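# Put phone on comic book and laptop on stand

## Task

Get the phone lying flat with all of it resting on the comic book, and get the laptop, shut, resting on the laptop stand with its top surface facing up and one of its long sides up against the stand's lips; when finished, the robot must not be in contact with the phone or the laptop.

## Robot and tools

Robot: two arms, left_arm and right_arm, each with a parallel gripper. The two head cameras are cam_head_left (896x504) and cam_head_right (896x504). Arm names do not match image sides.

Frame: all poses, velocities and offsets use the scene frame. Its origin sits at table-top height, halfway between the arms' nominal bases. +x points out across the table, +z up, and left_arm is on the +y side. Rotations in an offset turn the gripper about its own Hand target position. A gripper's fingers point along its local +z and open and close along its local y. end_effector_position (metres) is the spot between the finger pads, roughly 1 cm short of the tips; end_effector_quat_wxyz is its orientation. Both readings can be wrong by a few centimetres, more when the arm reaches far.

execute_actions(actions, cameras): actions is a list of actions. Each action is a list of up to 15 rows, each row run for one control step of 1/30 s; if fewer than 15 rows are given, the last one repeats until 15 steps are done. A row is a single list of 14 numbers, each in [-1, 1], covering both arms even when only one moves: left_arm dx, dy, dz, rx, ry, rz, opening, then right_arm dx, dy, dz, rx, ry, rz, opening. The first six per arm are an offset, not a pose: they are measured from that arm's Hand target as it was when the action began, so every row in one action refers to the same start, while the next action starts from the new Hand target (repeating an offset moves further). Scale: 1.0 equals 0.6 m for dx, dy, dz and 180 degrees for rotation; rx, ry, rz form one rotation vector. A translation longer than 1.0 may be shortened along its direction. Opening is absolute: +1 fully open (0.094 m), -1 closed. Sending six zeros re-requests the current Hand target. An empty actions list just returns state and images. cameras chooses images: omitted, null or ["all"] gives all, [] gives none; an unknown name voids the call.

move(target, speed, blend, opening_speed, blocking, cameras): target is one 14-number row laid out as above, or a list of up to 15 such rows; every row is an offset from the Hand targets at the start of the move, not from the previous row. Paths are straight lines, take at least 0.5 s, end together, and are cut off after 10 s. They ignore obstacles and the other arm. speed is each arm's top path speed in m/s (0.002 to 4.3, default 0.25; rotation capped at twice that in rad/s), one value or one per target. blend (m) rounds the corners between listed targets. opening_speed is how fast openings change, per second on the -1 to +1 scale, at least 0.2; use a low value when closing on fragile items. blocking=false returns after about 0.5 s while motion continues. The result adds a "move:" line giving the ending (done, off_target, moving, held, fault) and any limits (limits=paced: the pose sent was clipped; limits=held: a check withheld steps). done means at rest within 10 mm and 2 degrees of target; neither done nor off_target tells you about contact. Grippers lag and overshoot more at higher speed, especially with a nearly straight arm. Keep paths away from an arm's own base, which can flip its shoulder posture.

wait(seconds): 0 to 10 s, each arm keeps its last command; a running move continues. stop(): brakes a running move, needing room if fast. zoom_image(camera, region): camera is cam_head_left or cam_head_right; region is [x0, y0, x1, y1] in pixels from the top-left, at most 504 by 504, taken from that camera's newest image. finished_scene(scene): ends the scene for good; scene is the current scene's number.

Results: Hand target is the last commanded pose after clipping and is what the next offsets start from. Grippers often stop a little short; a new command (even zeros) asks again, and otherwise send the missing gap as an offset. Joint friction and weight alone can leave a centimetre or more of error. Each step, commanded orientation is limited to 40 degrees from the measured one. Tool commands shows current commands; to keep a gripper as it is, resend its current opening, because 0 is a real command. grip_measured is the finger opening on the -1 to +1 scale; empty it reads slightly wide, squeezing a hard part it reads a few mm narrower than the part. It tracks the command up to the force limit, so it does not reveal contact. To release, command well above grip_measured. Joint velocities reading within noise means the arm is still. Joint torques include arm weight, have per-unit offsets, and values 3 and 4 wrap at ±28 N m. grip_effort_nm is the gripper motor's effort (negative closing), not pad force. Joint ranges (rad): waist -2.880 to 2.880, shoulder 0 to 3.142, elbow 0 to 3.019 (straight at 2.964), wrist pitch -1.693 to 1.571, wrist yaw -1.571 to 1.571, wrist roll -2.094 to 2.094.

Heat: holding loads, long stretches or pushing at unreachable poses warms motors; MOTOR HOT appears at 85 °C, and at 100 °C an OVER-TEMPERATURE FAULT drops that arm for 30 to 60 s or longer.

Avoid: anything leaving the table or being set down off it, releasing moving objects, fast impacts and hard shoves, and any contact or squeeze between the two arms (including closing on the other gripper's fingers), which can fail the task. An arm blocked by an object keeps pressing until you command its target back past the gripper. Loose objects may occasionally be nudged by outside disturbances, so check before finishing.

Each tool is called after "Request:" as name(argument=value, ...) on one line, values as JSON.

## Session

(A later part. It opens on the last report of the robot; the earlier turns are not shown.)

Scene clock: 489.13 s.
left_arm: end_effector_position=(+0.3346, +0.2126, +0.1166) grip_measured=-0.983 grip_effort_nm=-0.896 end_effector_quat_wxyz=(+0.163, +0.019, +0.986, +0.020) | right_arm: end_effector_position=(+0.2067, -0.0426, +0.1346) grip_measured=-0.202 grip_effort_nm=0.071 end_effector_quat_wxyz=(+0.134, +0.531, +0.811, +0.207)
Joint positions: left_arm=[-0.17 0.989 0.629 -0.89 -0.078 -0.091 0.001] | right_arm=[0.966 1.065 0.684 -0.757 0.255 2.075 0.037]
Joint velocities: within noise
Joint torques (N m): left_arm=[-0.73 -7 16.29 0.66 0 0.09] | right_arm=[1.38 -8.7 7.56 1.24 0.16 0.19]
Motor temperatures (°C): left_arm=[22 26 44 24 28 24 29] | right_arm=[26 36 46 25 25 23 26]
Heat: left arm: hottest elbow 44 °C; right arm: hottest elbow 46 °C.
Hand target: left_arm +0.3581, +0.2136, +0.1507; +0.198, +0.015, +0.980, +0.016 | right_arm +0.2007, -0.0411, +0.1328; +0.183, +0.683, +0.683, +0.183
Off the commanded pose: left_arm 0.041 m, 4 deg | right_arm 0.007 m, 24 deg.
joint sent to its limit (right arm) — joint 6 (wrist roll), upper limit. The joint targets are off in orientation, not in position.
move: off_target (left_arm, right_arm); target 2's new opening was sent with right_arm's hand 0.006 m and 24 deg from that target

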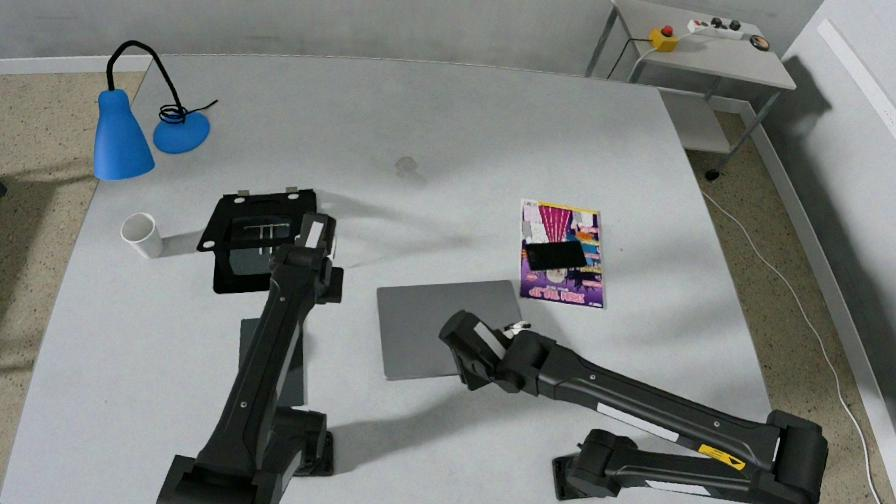

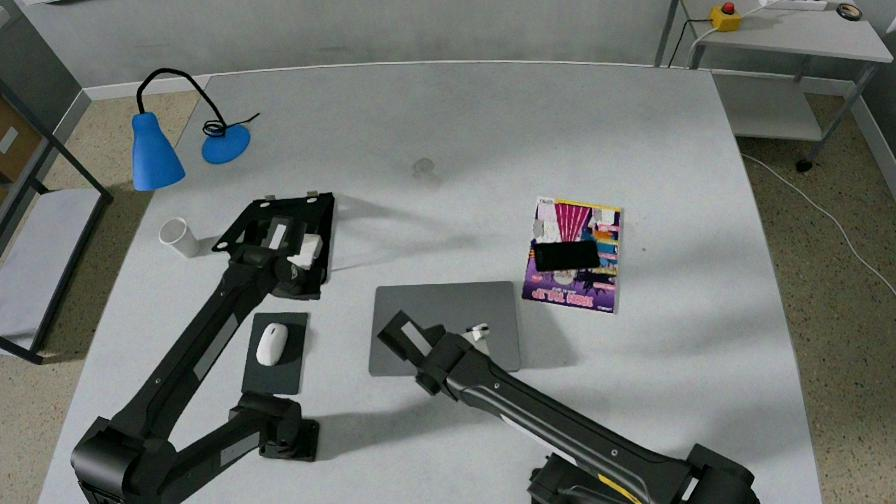

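Request:
move(target=[[0,0,0,0,0,0,-1,-0.06,-0.1,0.12,-0.25,0,0.433,-0.2],[0,0,0,0,0,0,-1,-0.06,-0.1,0.12,-0.49,0,0.85,-0.2]], speed=0.35)

Scene clock: 528.23 s.
left_arm: end_effector_position=(+0.3346, +0.2125, +0.1180) grip_measured=-0.983 grip_effort_nm=-0.891 end_effector_quat_wxyz=(+0.165, +0.019, +0.986, +0.019) | right_arm: end_effector_position=(+0.1580, -0.1161, +0.1754) grip_measured=-0.201 grip_effort_nm=0.056 end_effector_quat_wxyz=(-0.158, +0.667, -0.704, +0.188)
Joint positions: left_arm=[-0.17 0.984 0.629 -0.89 -0.077 -0.09 0.001] | right_arm=[1.087 0.897 0.714 -1.196 0.461 -0.469 0.038]
Joint velocities: within noise
Joint torques (N m): left_arm=[0.15 -6.65 16.29 0.61 0.04 0.08] | right_arm=[0.67 -6.18 13.44 0.21 0.21 0.13]
Motor temperatures (°C): left_arm=[22 26 49 24 27 24 29] | right_arm=[26 36 42 25 25 23 25]
Heat: left arm: hottest elbow 49 °C; right arm: hottest elbow 42 °C.
Hand target: left_arm +0.3581, +0.2135, +0.1507; +0.198, +0.015, +0.980, +0.016 | right_arm +0.1646, -0.1011, +0.2048; -0.188, +0.663, -0.703, +0.176
Off the commanded pose: left_arm 0.040 m, 4 deg | right_arm 0.034 m, 4 deg.
move: off_target (left_arm, right_arm)

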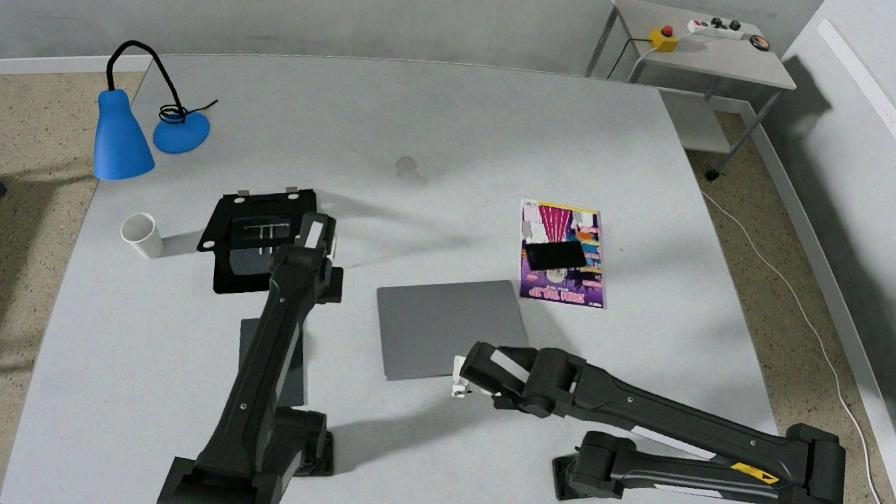

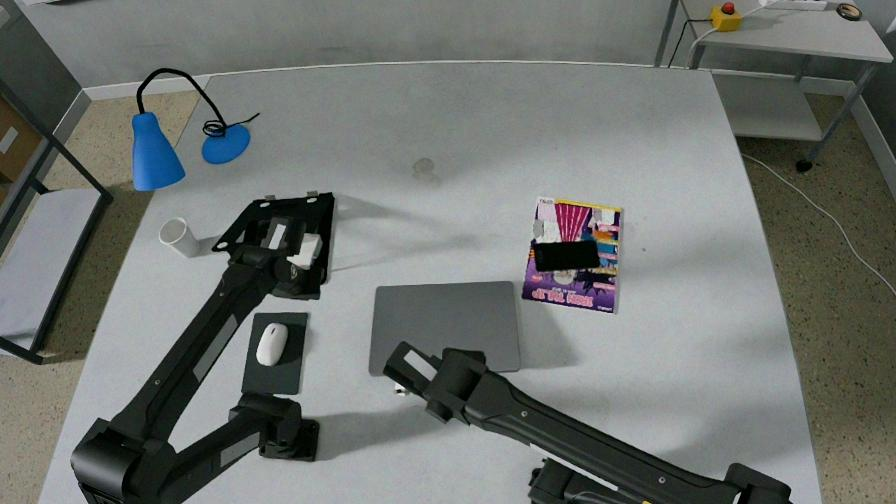

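Request:
zoom_image(camera="cam_head_right", region=[340, 270, 560, 440])

Request:
zoom_image(camera="cam_head_left", region=[360, 260, 580, 440])

Scaled by 2.291.

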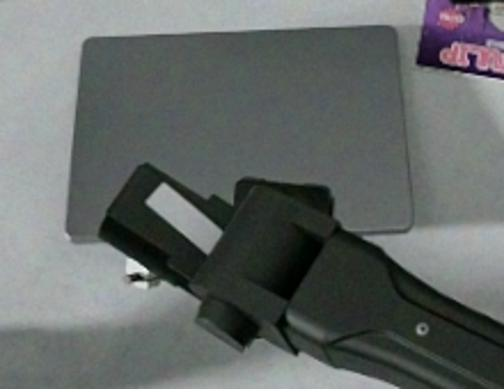

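Scaled by 2.291.

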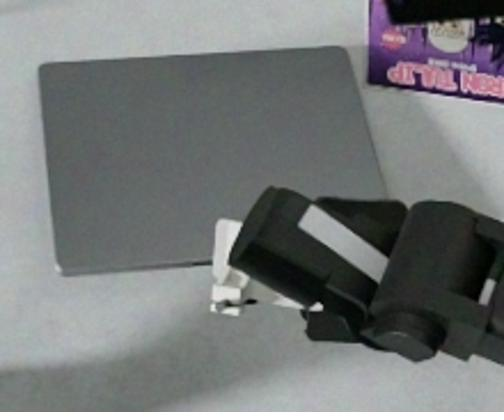

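Request:
move(target=[[0,0,0,0,0,0,-1,0.09,0.0,-0.15,0,-0.06,0,-0.2],[0,0,0,0,0,0,-1,0.09,0.02,-0.24,0,-0.06,0,-0.2]], speed=0.2)

Request:
zoom_image(camera="cam_head_left", region=[360, 260, 580, 440])

Scene clock: 546.80 s.
left_arm: end_effector_position=(+0.3346, +0.2125, +0.1180) grip_measured=-0.983 grip_effort_nm=-0.891 end_effector_quat_wxyz=(+0.165, +0.019, +0.986, +0.019) | right_arm: end_effector_position=(+0.2193, -0.0865, +0.0695) grip_measured=-0.201 grip_effort_nm=0.056 end_effector_quat_wxyz=(-0.261, +0.638, -0.685, +0.236)
Joint positions: left_arm=[-0.17 0.984 0.629 -0.89 -0.077 -0.09 0.001] | right_arm=[1.019 1.149 0.476 -0.461 0.591 -0.611 0.038]
Joint velocities: within noise
Joint torques (N m): left_arm=[-0.44 -6.59 16.39 0.65 0.03 0.08] | right_arm=[0.32 -5.77 6.84 1.35 0.25 0.15]
Motor temperatures (°C): left_arm=[22 26 50 24 27 24 30] | right_arm=[26 35 44 25 24 23 25]
Heat: left arm: hottest elbow 50 °C; right arm: hottest elbow 44 °C.
Hand target: left_arm +0.3581, +0.2135, +0.1507; +0.198, +0.015, +0.980, +0.016 | right_arm +0.2187, -0.0890, +0.0609; -0.253, +0.643, -0.683, +0.238
Off the commanded pose: left_arm 0.040 m, 4 deg | right_arm 0.009 m, 1 deg.
move: off_target (left_arm)

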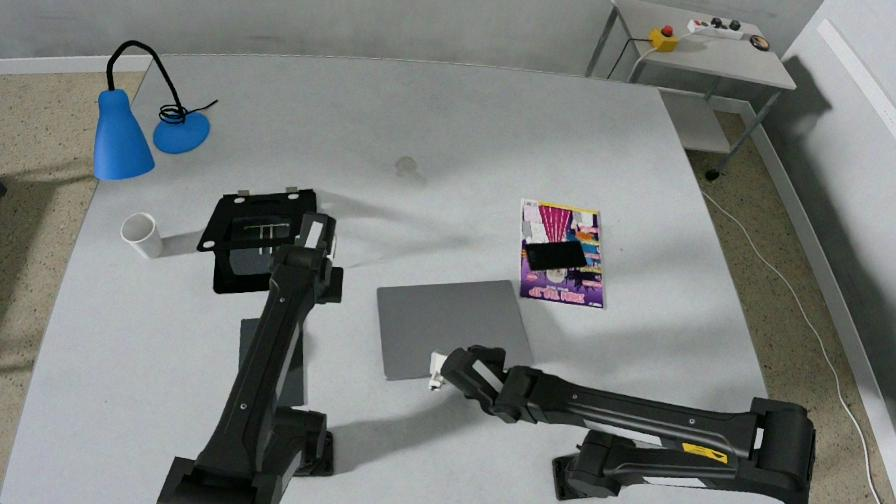

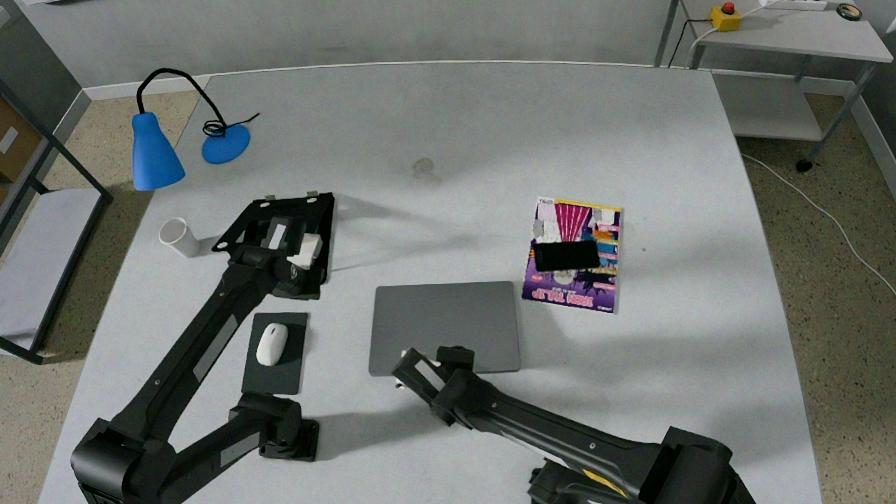

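Scaled by 2.291.

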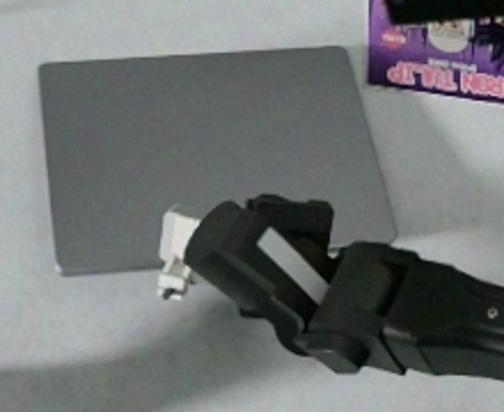

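Request:
move(target=[0,0,0,0,0,0,-1,-0.015,-0.1,-0.045,0,0,0,-0.2], speed=0.15)

Request:
zoom_image(camera="cam_head_left", region=[400, 300, 540, 420])

Request:
zoom_image(camera="cam_head_right", region=[370, 300, 530, 420])

Scene clock: 555.97 s.
left_arm: end_effector_position=(+0.3346, +0.2125, +0.1180) grip_measured=-0.983 grip_effort_nm=-0.896 end_effector_quat_wxyz=(+0.165, +0.019, +0.986, +0.019) | right_arm: end_effector_position=(+0.2230, -0.1219, +0.0644) grip_measured=-0.201 grip_effort_nm=0.056 end_effector_quat_wxyz=(+0.299, -0.628, +0.682, -0.229)
Joint positions: left_arm=[-0.17 0.984 0.629 -0.89 -0.077 -0.09 0.001] | right_arm=[0.924 1.024 0.346 -0.317 0.545 -0.725 0.038]
Joint velocities: within noise
Joint torques (N m): left_arm=[-0.5 -6.95 16.59 0.51 0.07 0.04] | right_arm=[-0.91 -4.13 3.77 0.38 0.08 0.07]
Motor temperatures (°C): left_arm=[22 26 50 24 27 24 30] | right_arm=[26 35 43 25 24 23 25]
Heat: left arm: hottest elbow 50 °C; right arm: hottest elbow 43 °C.
Hand target: left_arm +0.3581, +0.2135, +0.1507; +0.198, +0.015, +0.980, +0.016 | right_arm +0.2096, -0.1491, +0.0338; -0.253, +0.643, -0.682, +0.238
Off the commanded pose: left_arm 0.040 m, 4 deg | right_arm 0.043 m, 6 deg.
move: off_target (left_arm, right_arm)

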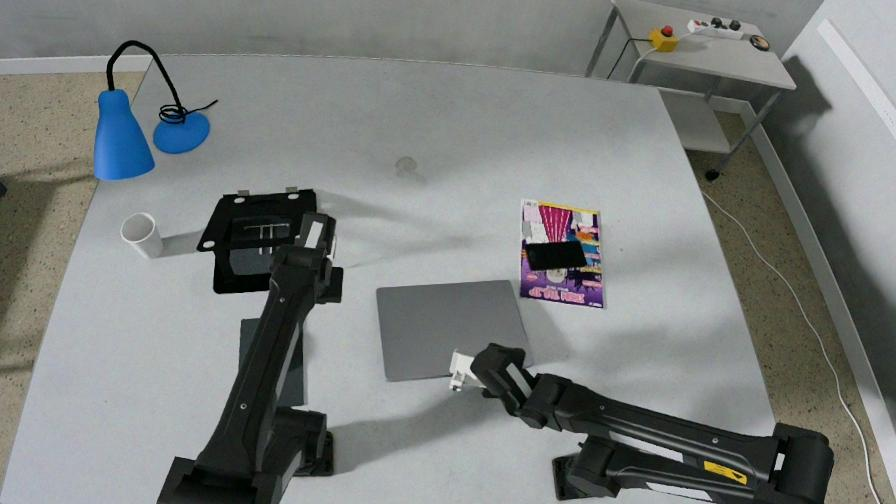

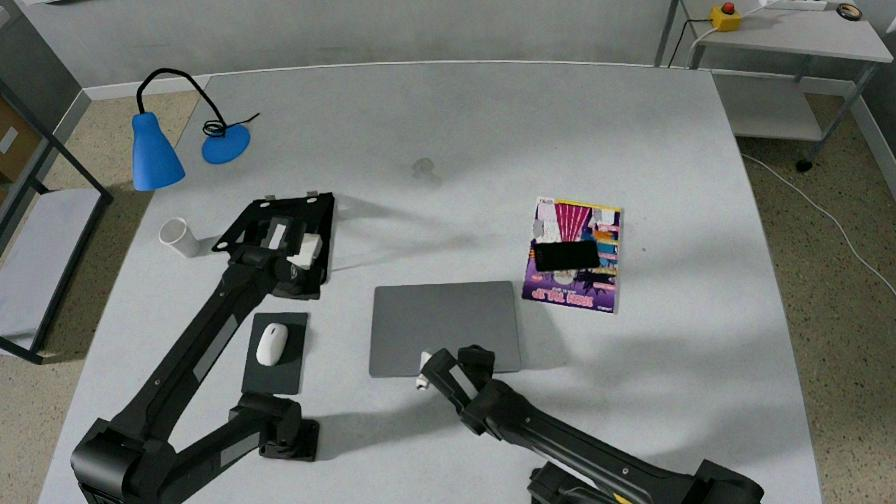

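Scaled by 3.600.

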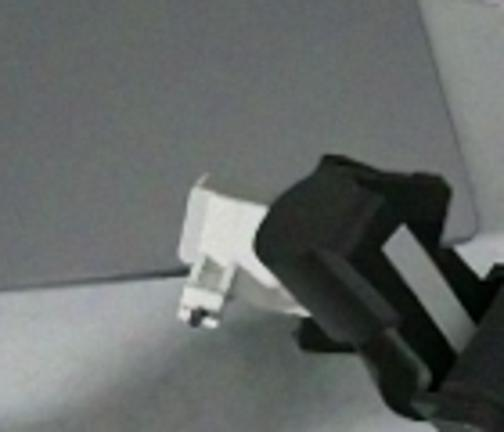

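Scaled by 3.150.

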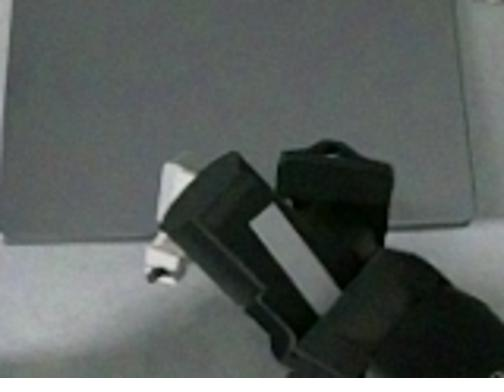

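Request:
move(target=[0,0,0,0,0,0,-1,0.0,-0.02,-0.03,0,0,0,-0.2], speed=0.15)

Request:
zoom_image(camera="cam_head_left", region=[400, 300, 540, 420])

Scene clock: 561.40 s.
left_arm: end_effector_position=(+0.3346, +0.2125, +0.1180) grip_measured=-0.983 grip_effort_nm=-0.896 end_effector_quat_wxyz=(+0.165, +0.019, +0.986, +0.019) | right_arm: end_effector_position=(+0.2252, -0.1328, +0.0548) grip_measured=-0.201 grip_effort_nm=0.056 end_effector_quat_wxyz=(+0.310, -0.622, +0.681, -0.229)
Joint positions: left_arm=[-0.17 0.984 0.629 -0.89 -0.077 -0.09 0.001] | right_arm=[0.888 1.02 0.297 -0.229 0.53 -0.76 0.038]
Joint velocities: within noise
Joint torques (N m): left_arm=[0.44 -5.95 16.29 0.72 0.01 0.12] | right_arm=[-1.9 -1.61 3.51 0.39 -0.04 0.13]
Motor temperatures (°C): left_arm=[22 26 50 24 27 24 30] | right_arm=[26 35 43 25 24 23 25]
Heat: left arm: hottest elbow 50 °C; right arm: hottest elbow 43 °C.
Hand target: left_arm +0.3581, +0.2135, +0.1507; +0.198, +0.015, +0.980, +0.016 | right_arm +0.2097, -0.1610, +0.0159; +0.253, -0.643, +0.683, -0.238
Off the commanded pose: left_arm 0.040 m, 4 deg | right_arm 0.051 m, 7 deg.
move: off_target (left_arm, right_arm)

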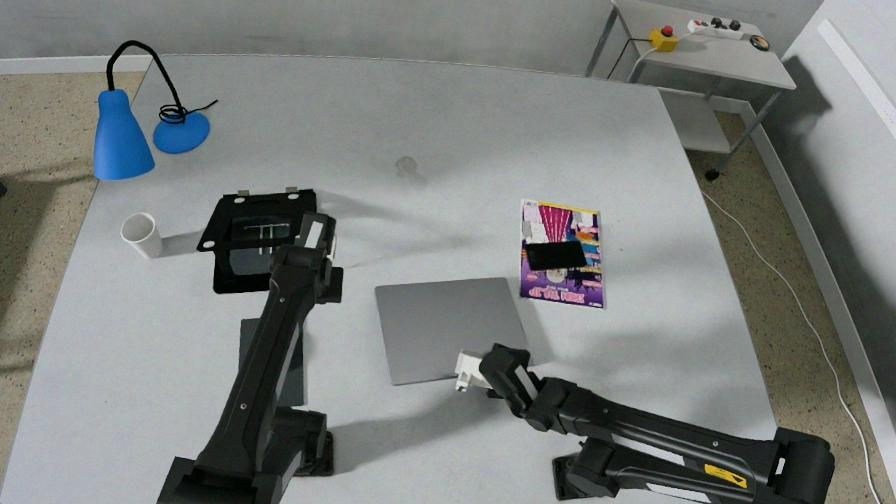

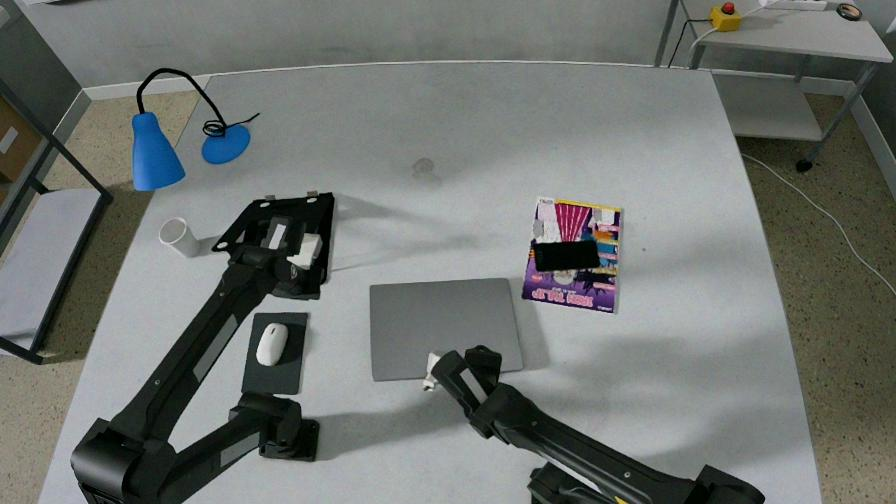

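Scaled by 3.600.

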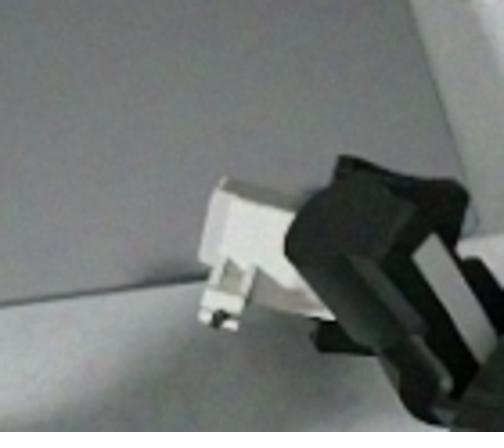

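Request:
zoom_image(camera="cam_head_right", region=[220, 180, 380, 310])

Request:
zoom_image(camera="cam_head_right", region=[400, 330, 480, 410])

Scaled by 3.150.

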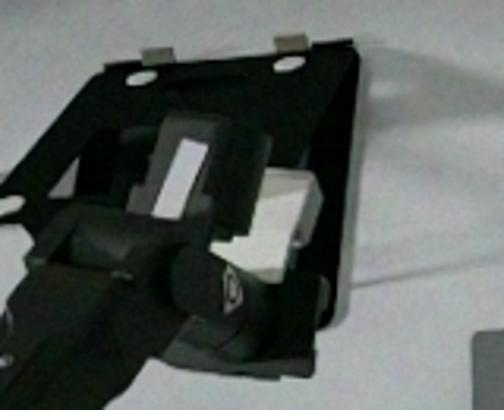

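Scaled by 6.300.

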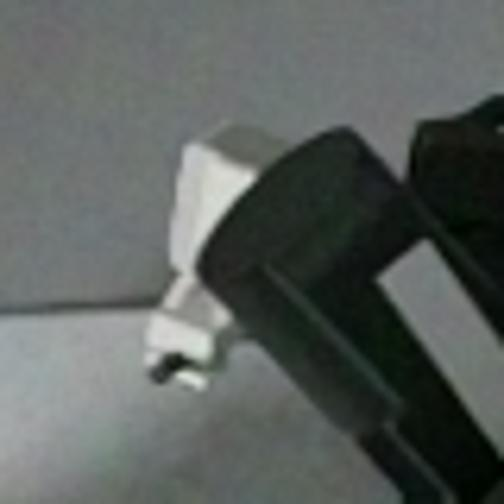

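Request:
move(target=[[0,0,0,0,0,0,-1,0.0,0.06,0.05,0,0,0,-0.2],[0,0,0,0,0,0,-1,-0.075,0.05,0.05,0,0,0,-0.2],[0,0,0,0,0,0,-1,-0.075,0.03,0.0,0,0,0,-0.2]], speed=0.15)

Request:
zoom_image(camera="cam_head_left", region=[360, 270, 560, 420])

Scene clock: 584.47 s.
left_arm: end_effector_position=(+0.3346, +0.2125, +0.1180) grip_measured=-0.983 grip_effort_nm=-0.896 end_effector_quat_wxyz=(+0.165, +0.019, +0.986, +0.019) | right_arm: end_effector_position=(+0.1752, -0.1335, +0.0382) grip_measured=-0.201 grip_effort_nm=0.022 end_effector_quat_wxyz=(+0.279, -0.628, +0.686, -0.240)
Joint positions: left_arm=[-0.17 0.984 0.629 -0.89 -0.077 -0.09 0.001] | right_arm=[1.103 1.016 0.278 -0.415 0.647 -0.517 0.038]
Joint velocities: within noise
Joint torques (N m): left_arm=[-0.26 -6.53 16.55 0.66 0.06 0.09] | right_arm=[1.2 -1.61 4.78 1.16 -0.33 0.25]
Motor temperatures (°C): left_arm=[22 26 51 24 27 24 30] | right_arm=[26 35 41 25 24 23 25]
Heat: left arm: hottest elbow 51 °C; right arm: hottest elbow 41 °C.
Hand target: left_arm +0.3581, +0.2135, +0.1507; +0.198, +0.015, +0.980, +0.016 | right_arm +0.1647, -0.1430, +0.0159; +0.253, -0.643, +0.682, -0.238
Off the commanded pose: left_arm 0.040 m, 4 deg | right_arm 0.026 m, 3 deg.
move: off_target (left_arm, right_arm)

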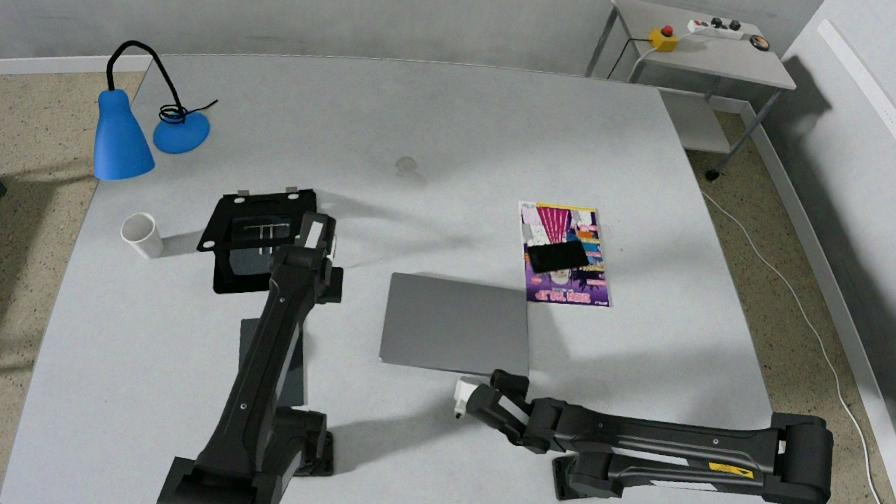

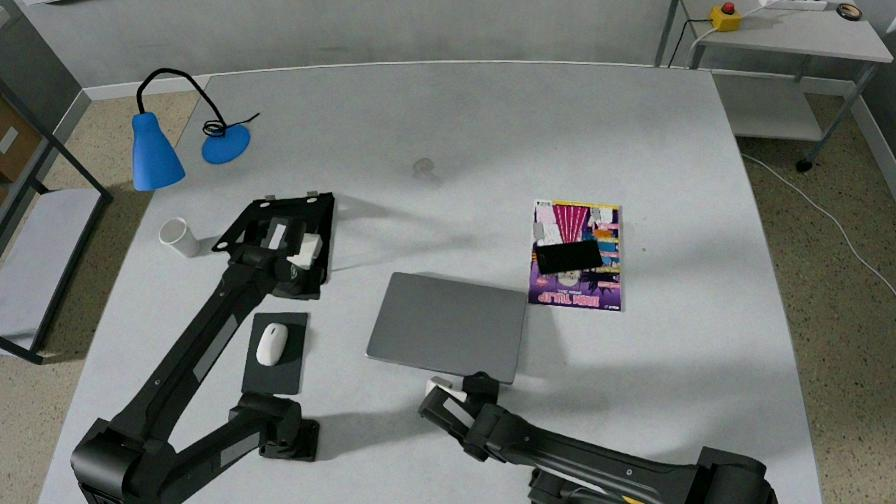

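Scaled by 2.520.

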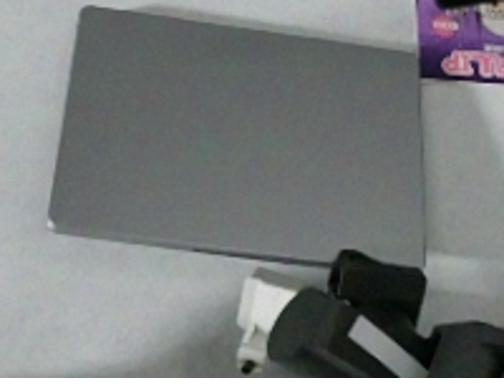

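Request:
move(target=[[0,0,0,0,0,0,-1,0.0,0.015,-0.04,0,0,0,-0.2]], speed=0.1)

Request:
zoom_image(camera="cam_head_left", region=[440, 340, 560, 420])

Request:
zoom_image(camera="cam_head_right", region=[420, 340, 540, 420])

Scene clock: 590.27 s.
left_arm: end_effector_position=(+0.3346, +0.2125, +0.1180) grip_measured=-0.983 grip_effort_nm=-0.896 end_effector_quat_wxyz=(+0.165, +0.019, +0.986, +0.019) | right_arm: end_effector_position=(+0.1758, -0.1314, +0.0203) grip_measured=-0.201 grip_effort_nm=0.027 end_effector_quat_wxyz=(+0.283, -0.619, +0.687, -0.254)
Joint positions: left_arm=[-0.17 0.984 0.629 -0.89 -0.077 -0.09 0.001] | right_arm=[1.128 1.126 0.259 -0.305 0.69 -0.48 0.038]
Joint velocities: within noise
Joint torques (N m): left_arm=[-0.32 -6.53 16.32 0.65 -0.01 0.07] | right_arm=[1.14 0.21 4.52 1.65 -1.5 0.2]
Motor temperatures (°C): left_arm=[22 26 51 24 27 24 30] | right_arm=[26 35 40 25 24 23 25]
Heat: left arm: hottest elbow 51 °C; right arm: hottest elbow 40 °C.
Hand target: left_arm +0.3581, +0.2135, +0.1507; +0.198, +0.015, +0.980, +0.016 | right_arm +0.1647, -0.1342, -0.0082; +0.253, -0.643, +0.682, -0.238
Off the commanded pose: left_arm 0.040 m, 4 deg | right_arm 0.031 m, 5 deg.
move: off_target (left_arm, right_arm)

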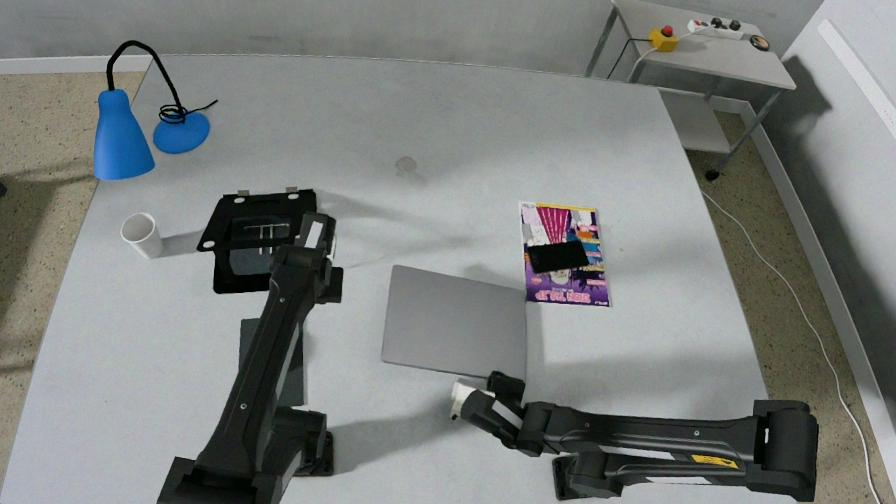

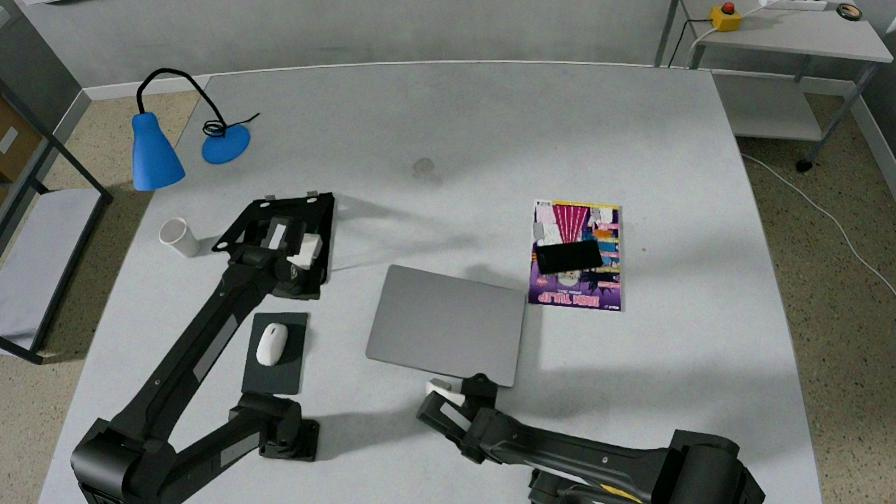

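Scaled by 4.200.

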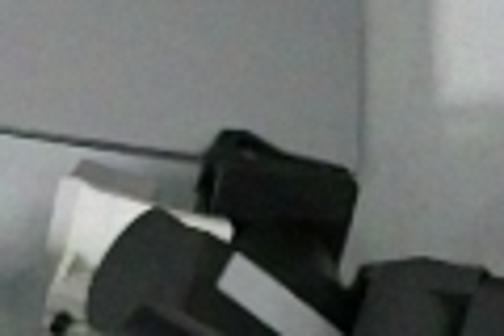

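Scaled by 4.200.

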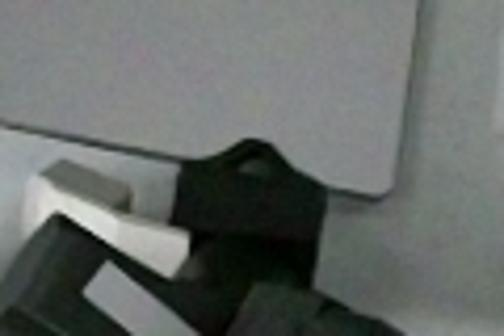

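Request:
zoom_image(camera="cam_head_left", region=[360, 240, 600, 410])

Request:
zoom_image(camera="cam_head_right", region=[340, 240, 580, 410])

Scaled by 2.100.

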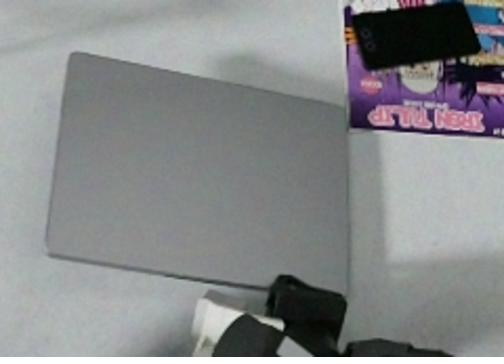

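Scaled by 2.100.

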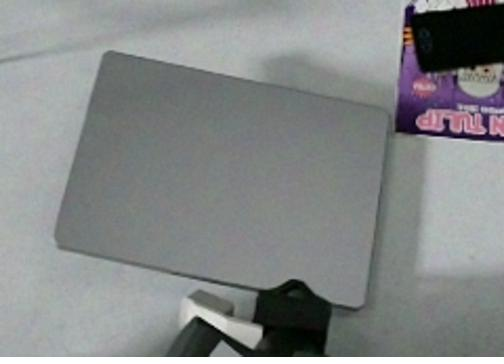

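Request:
move(target=[[0,0,0,0,0,0,-1,0.0,0.0,0,0,0,0,-0.95]], speed=0.1, opening_speed=0.4)

Request:
zoom_image(camera="cam_head_right", region=[340, 240, 580, 410])

Scene clock: 599.80 s.
left_arm: end_effector_position=(+0.3346, +0.2125, +0.1180) grip_measured=-0.983 grip_effort_nm=-0.901 end_effector_quat_wxyz=(+0.165, +0.019, +0.986, +0.019) | right_arm: end_effector_position=(+0.1794, -0.1313, +0.0236) grip_measured=-0.671 grip_effort_nm=-1.033 end_effector_quat_wxyz=(+0.294, -0.607, +0.691, -0.261)
Joint positions: left_arm=[-0.17 0.984 0.629 -0.89 -0.077 -0.09 0.001] | right_arm=[1.128 1.128 0.259 -0.289 0.715 -0.466 0.015]
Joint velocities: within noise
Joint torques (N m): left_arm=[-0.32 -6.24 16.43 0.47 0.06 0.04] | right_arm=[1.14 -0.73 4.63 1.03 -2.35 0.07]
Motor temperatures (°C): left_arm=[22 26 51 24 27 23 30] | right_arm=[26 35 40 25 27 23 25]
Heat: left arm: hottest elbow 51 °C; right arm: hottest elbow 40 °C.
Hand target: left_arm +0.3581, +0.2135, +0.1507; +0.198, +0.015, +0.980, +0.016 | right_arm +0.1647, -0.1342, -0.0082; +0.253, -0.643, +0.683, -0.238
Off the commanded pose: left_arm 0.040 m, 4 deg | right_arm 0.035 m, 7 deg.
move: off_target (left_arm, right_arm)

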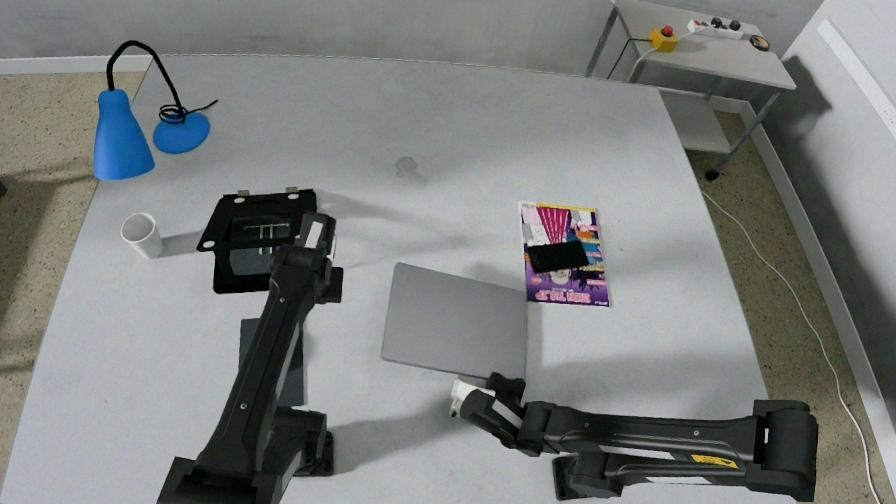

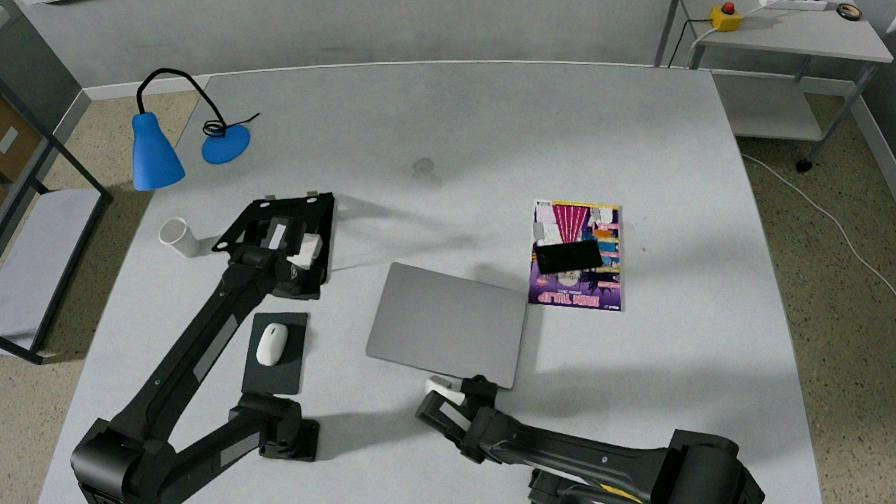

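Scaled by 2.100.

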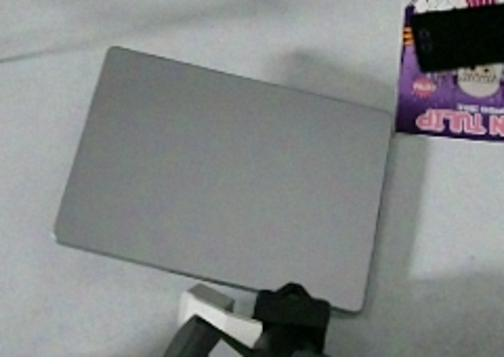

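Request:
move(target=[[0,0,0,-0.05,0.08,0.05,-1,0.0,0.0,0.15,0,0,0,-0.95],[0,0,0,-0.05,0.12,0.05,-1,0.06,0.1,0.22,0,0,0,-0.95]], speed=0.08)

Scene clock: 608.97 s.
left_arm: end_effector_position=(+0.3342, +0.2106, +0.1296) grip_measured=-0.983 grip_effort_nm=-0.896 end_effector_quat_wxyz=(-0.013, -0.069, +0.997, -0.044) | right_arm: end_effector_position=(+0.1885, -0.0901, +0.1067) grip_measured=-0.951 grip_effort_nm=0.056 end_effector_quat_wxyz=(-0.241, +0.650, -0.679, +0.242)
Joint positions: left_arm=[-0.082 1.207 0.849 -1.227 0.091 -0.191 0.001] | right_arm=[1.119 1.034 0.536 -0.741 0.626 -0.512 0.002]
Joint velocities: within noise
Joint torques (N m): left_arm=[-0.5 -7.53 15.72 0.02 0.11 0.1] | right_arm=[-0.97 -5.19 12.18 0.53 0.28 0.12]
Motor temperatures (°C): left_arm=[22 25 51 24 27 23 30] | right_arm=[26 35 40 25 29 23 26]
Heat: left arm: hottest elbow 51 °C; right arm: hottest elbow 40 °C.
Hand target: left_arm +0.3582, +0.2135, +0.1508; +0.010, -0.074, +0.996, -0.048 | right_arm +0.2006, -0.0739, +0.1239; -0.253, +0.643, -0.682, +0.238
Off the commanded pose: left_arm 0.032 m, 3 deg | right_arm 0.026 m, 2 deg.
move: off_target (left_arm, right_arm)

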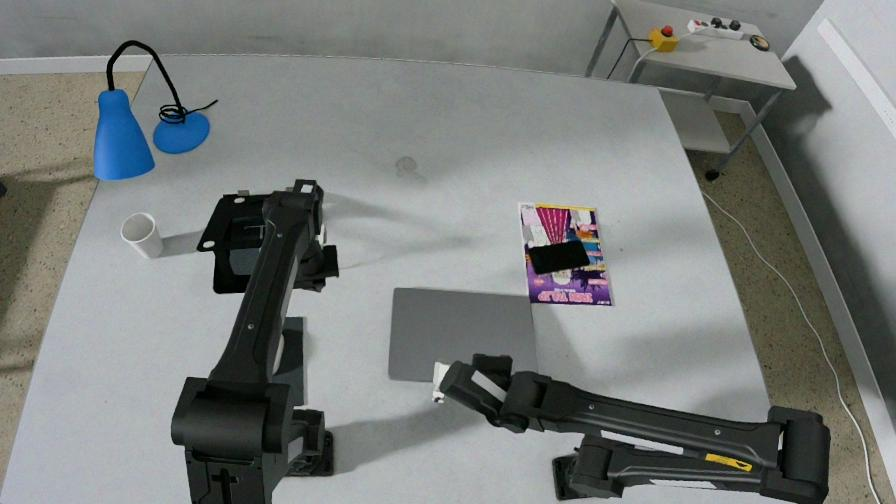

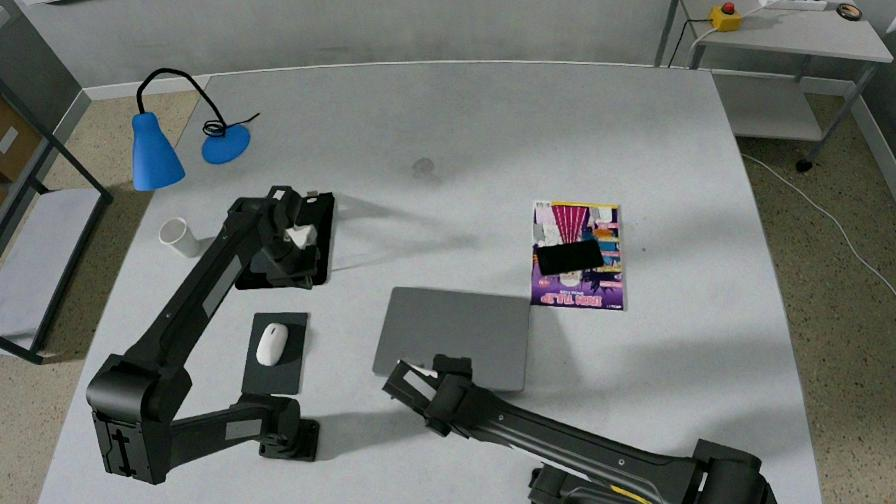

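Request:
move(target=[[0,0,0,0,0,0,-1,0.2,0.05,-0.02,0,0,0,-0.95],[0,0,0,0,0,0,-1,0.2,0.05,-0.14,0,0,0,-0.95]], speed=0.15)

Scene clock: 629.03 s.
left_arm: end_effector_position=(+0.3341, +0.2106, +0.1296) grip_measured=-0.983 grip_effort_nm=-0.896 end_effector_quat_wxyz=(-0.013, -0.069, +0.997, -0.044) | right_arm: end_effector_position=(+0.3197, -0.0368, +0.0524) grip_measured=-0.951 grip_effort_nm=0.056 end_effector_quat_wxyz=(-0.265, +0.641, -0.681, +0.235)
Joint positions: left_arm=[-0.082 1.207 0.849 -1.227 0.091 -0.191 0.001] | right_arm=[0.85 1.463 0.68 -0.248 0.509 -0.799 0.002]
Joint velocities: within noise
Joint torques (N m): left_arm=[-0.21 -7.82 15.54 -0.09 0.16 0.01] | right_arm=[-0.56 -10.75 6.13 1.47 0.19 0.16]
Motor temperatures (°C): left_arm=[22 25 48 24 27 23 30] | right_arm=[26 35 45 25 26 23 25]
Heat: left arm: hottest elbow 48 °C; right arm: hottest elbow 45 °C.
Hand target: left_arm +0.3581, +0.2135, +0.1508; +0.010, -0.074, +0.996, -0.048 | right_arm +0.3206, -0.0441, +0.0398; -0.253, +0.643, -0.682, +0.238
Off the commanded pose: left_arm 0.032 m, 3 deg | right_arm 0.014 m, 1 deg.
move: off_target (left_arm, right_arm)

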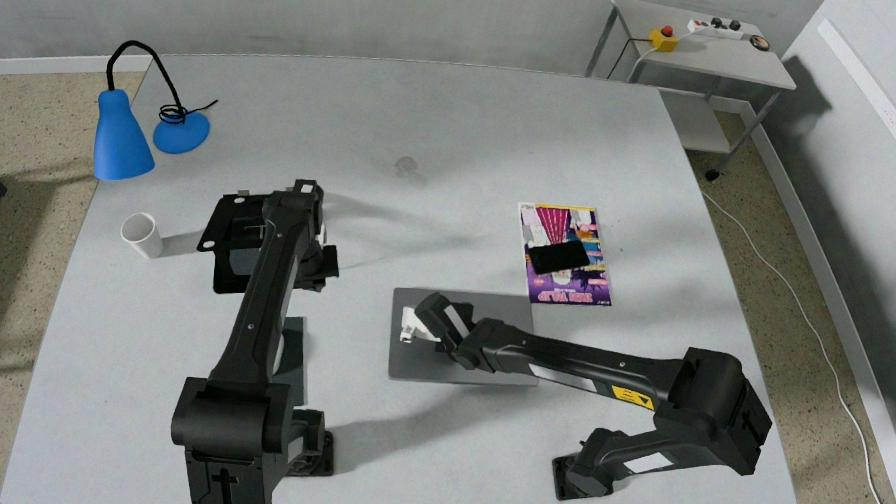

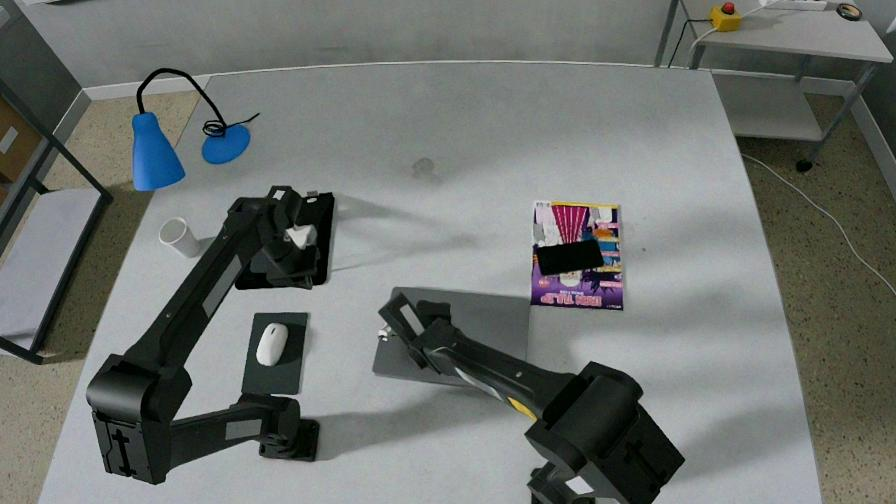

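Request:
move(target=[[0,0,0,0,0,0,-1,0.0,0.0,-0.075,0,0,0,-0.95],[0,0,0,0,0,0,-1,0.0,0.14,-0.075,0,0,0,-0.95]], speed=0.1)

Scene clock: 632.90 s.
left_arm: end_effector_position=(+0.3341, +0.2106, +0.1296) grip_measured=-0.983 grip_effort_nm=-0.896 end_effector_quat_wxyz=(-0.013, -0.069, +0.997, -0.044) | right_arm: end_effector_position=(+0.3364, +0.0274, +0.0328) grip_measured=-0.951 grip_effort_nm=0.066 end_effector_quat_wxyz=(+0.288, -0.615, +0.690, -0.251)
Joint positions: left_arm=[-0.082 1.207 0.849 -1.227 0.091 -0.191 0.001] | right_arm=[0.938 1.655 0.818 -0.198 0.603 -0.682 0.002]
Joint velocities: within noise
Joint torques (N m): left_arm=[-0.09 -8 15.71 0.06 0.12 0.03] | right_arm=[2.67 -9.52 7.47 0.2 -0.79 0.33]
Motor temperatures (°C): left_arm=[22 25 48 24 27 23 30] | right_arm=[26 35 45 25 26 23 25]
Heat: left arm: hottest elbow 48 °C; right arm: hottest elbow 45 °C.
Hand target: left_arm +0.3581, +0.2135, +0.1508; +0.010, -0.074, +0.996, -0.048 | right_arm +0.3207, +0.0399, -0.0051; +0.253, -0.643, +0.682, -0.238
Off the commanded pose: left_arm 0.032 m, 3 deg | right_arm 0.043 m, 5 deg.
move: off_target (left_arm, right_arm)

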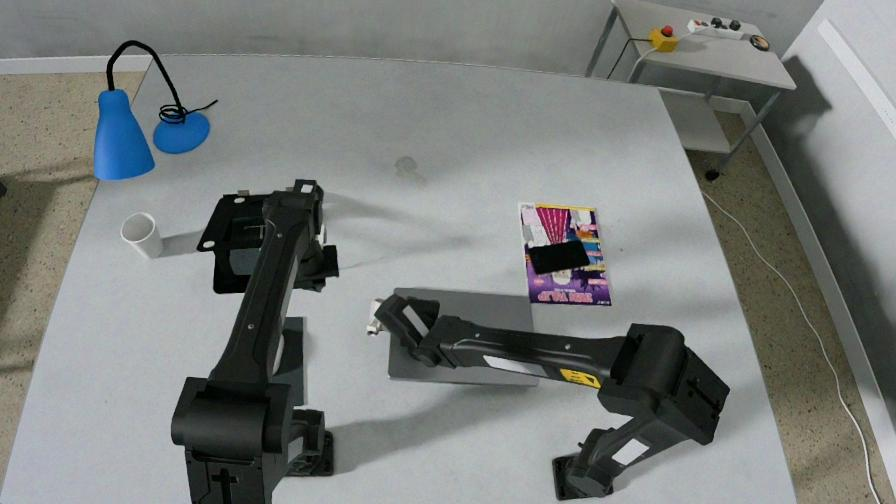

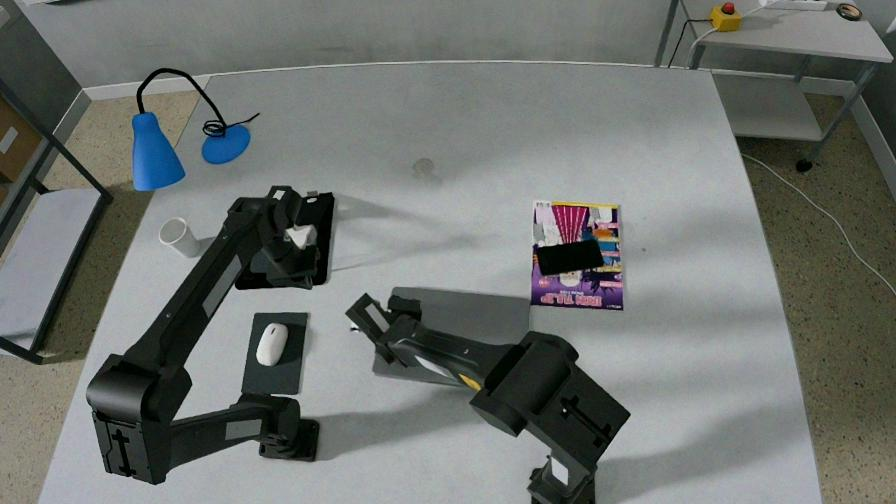

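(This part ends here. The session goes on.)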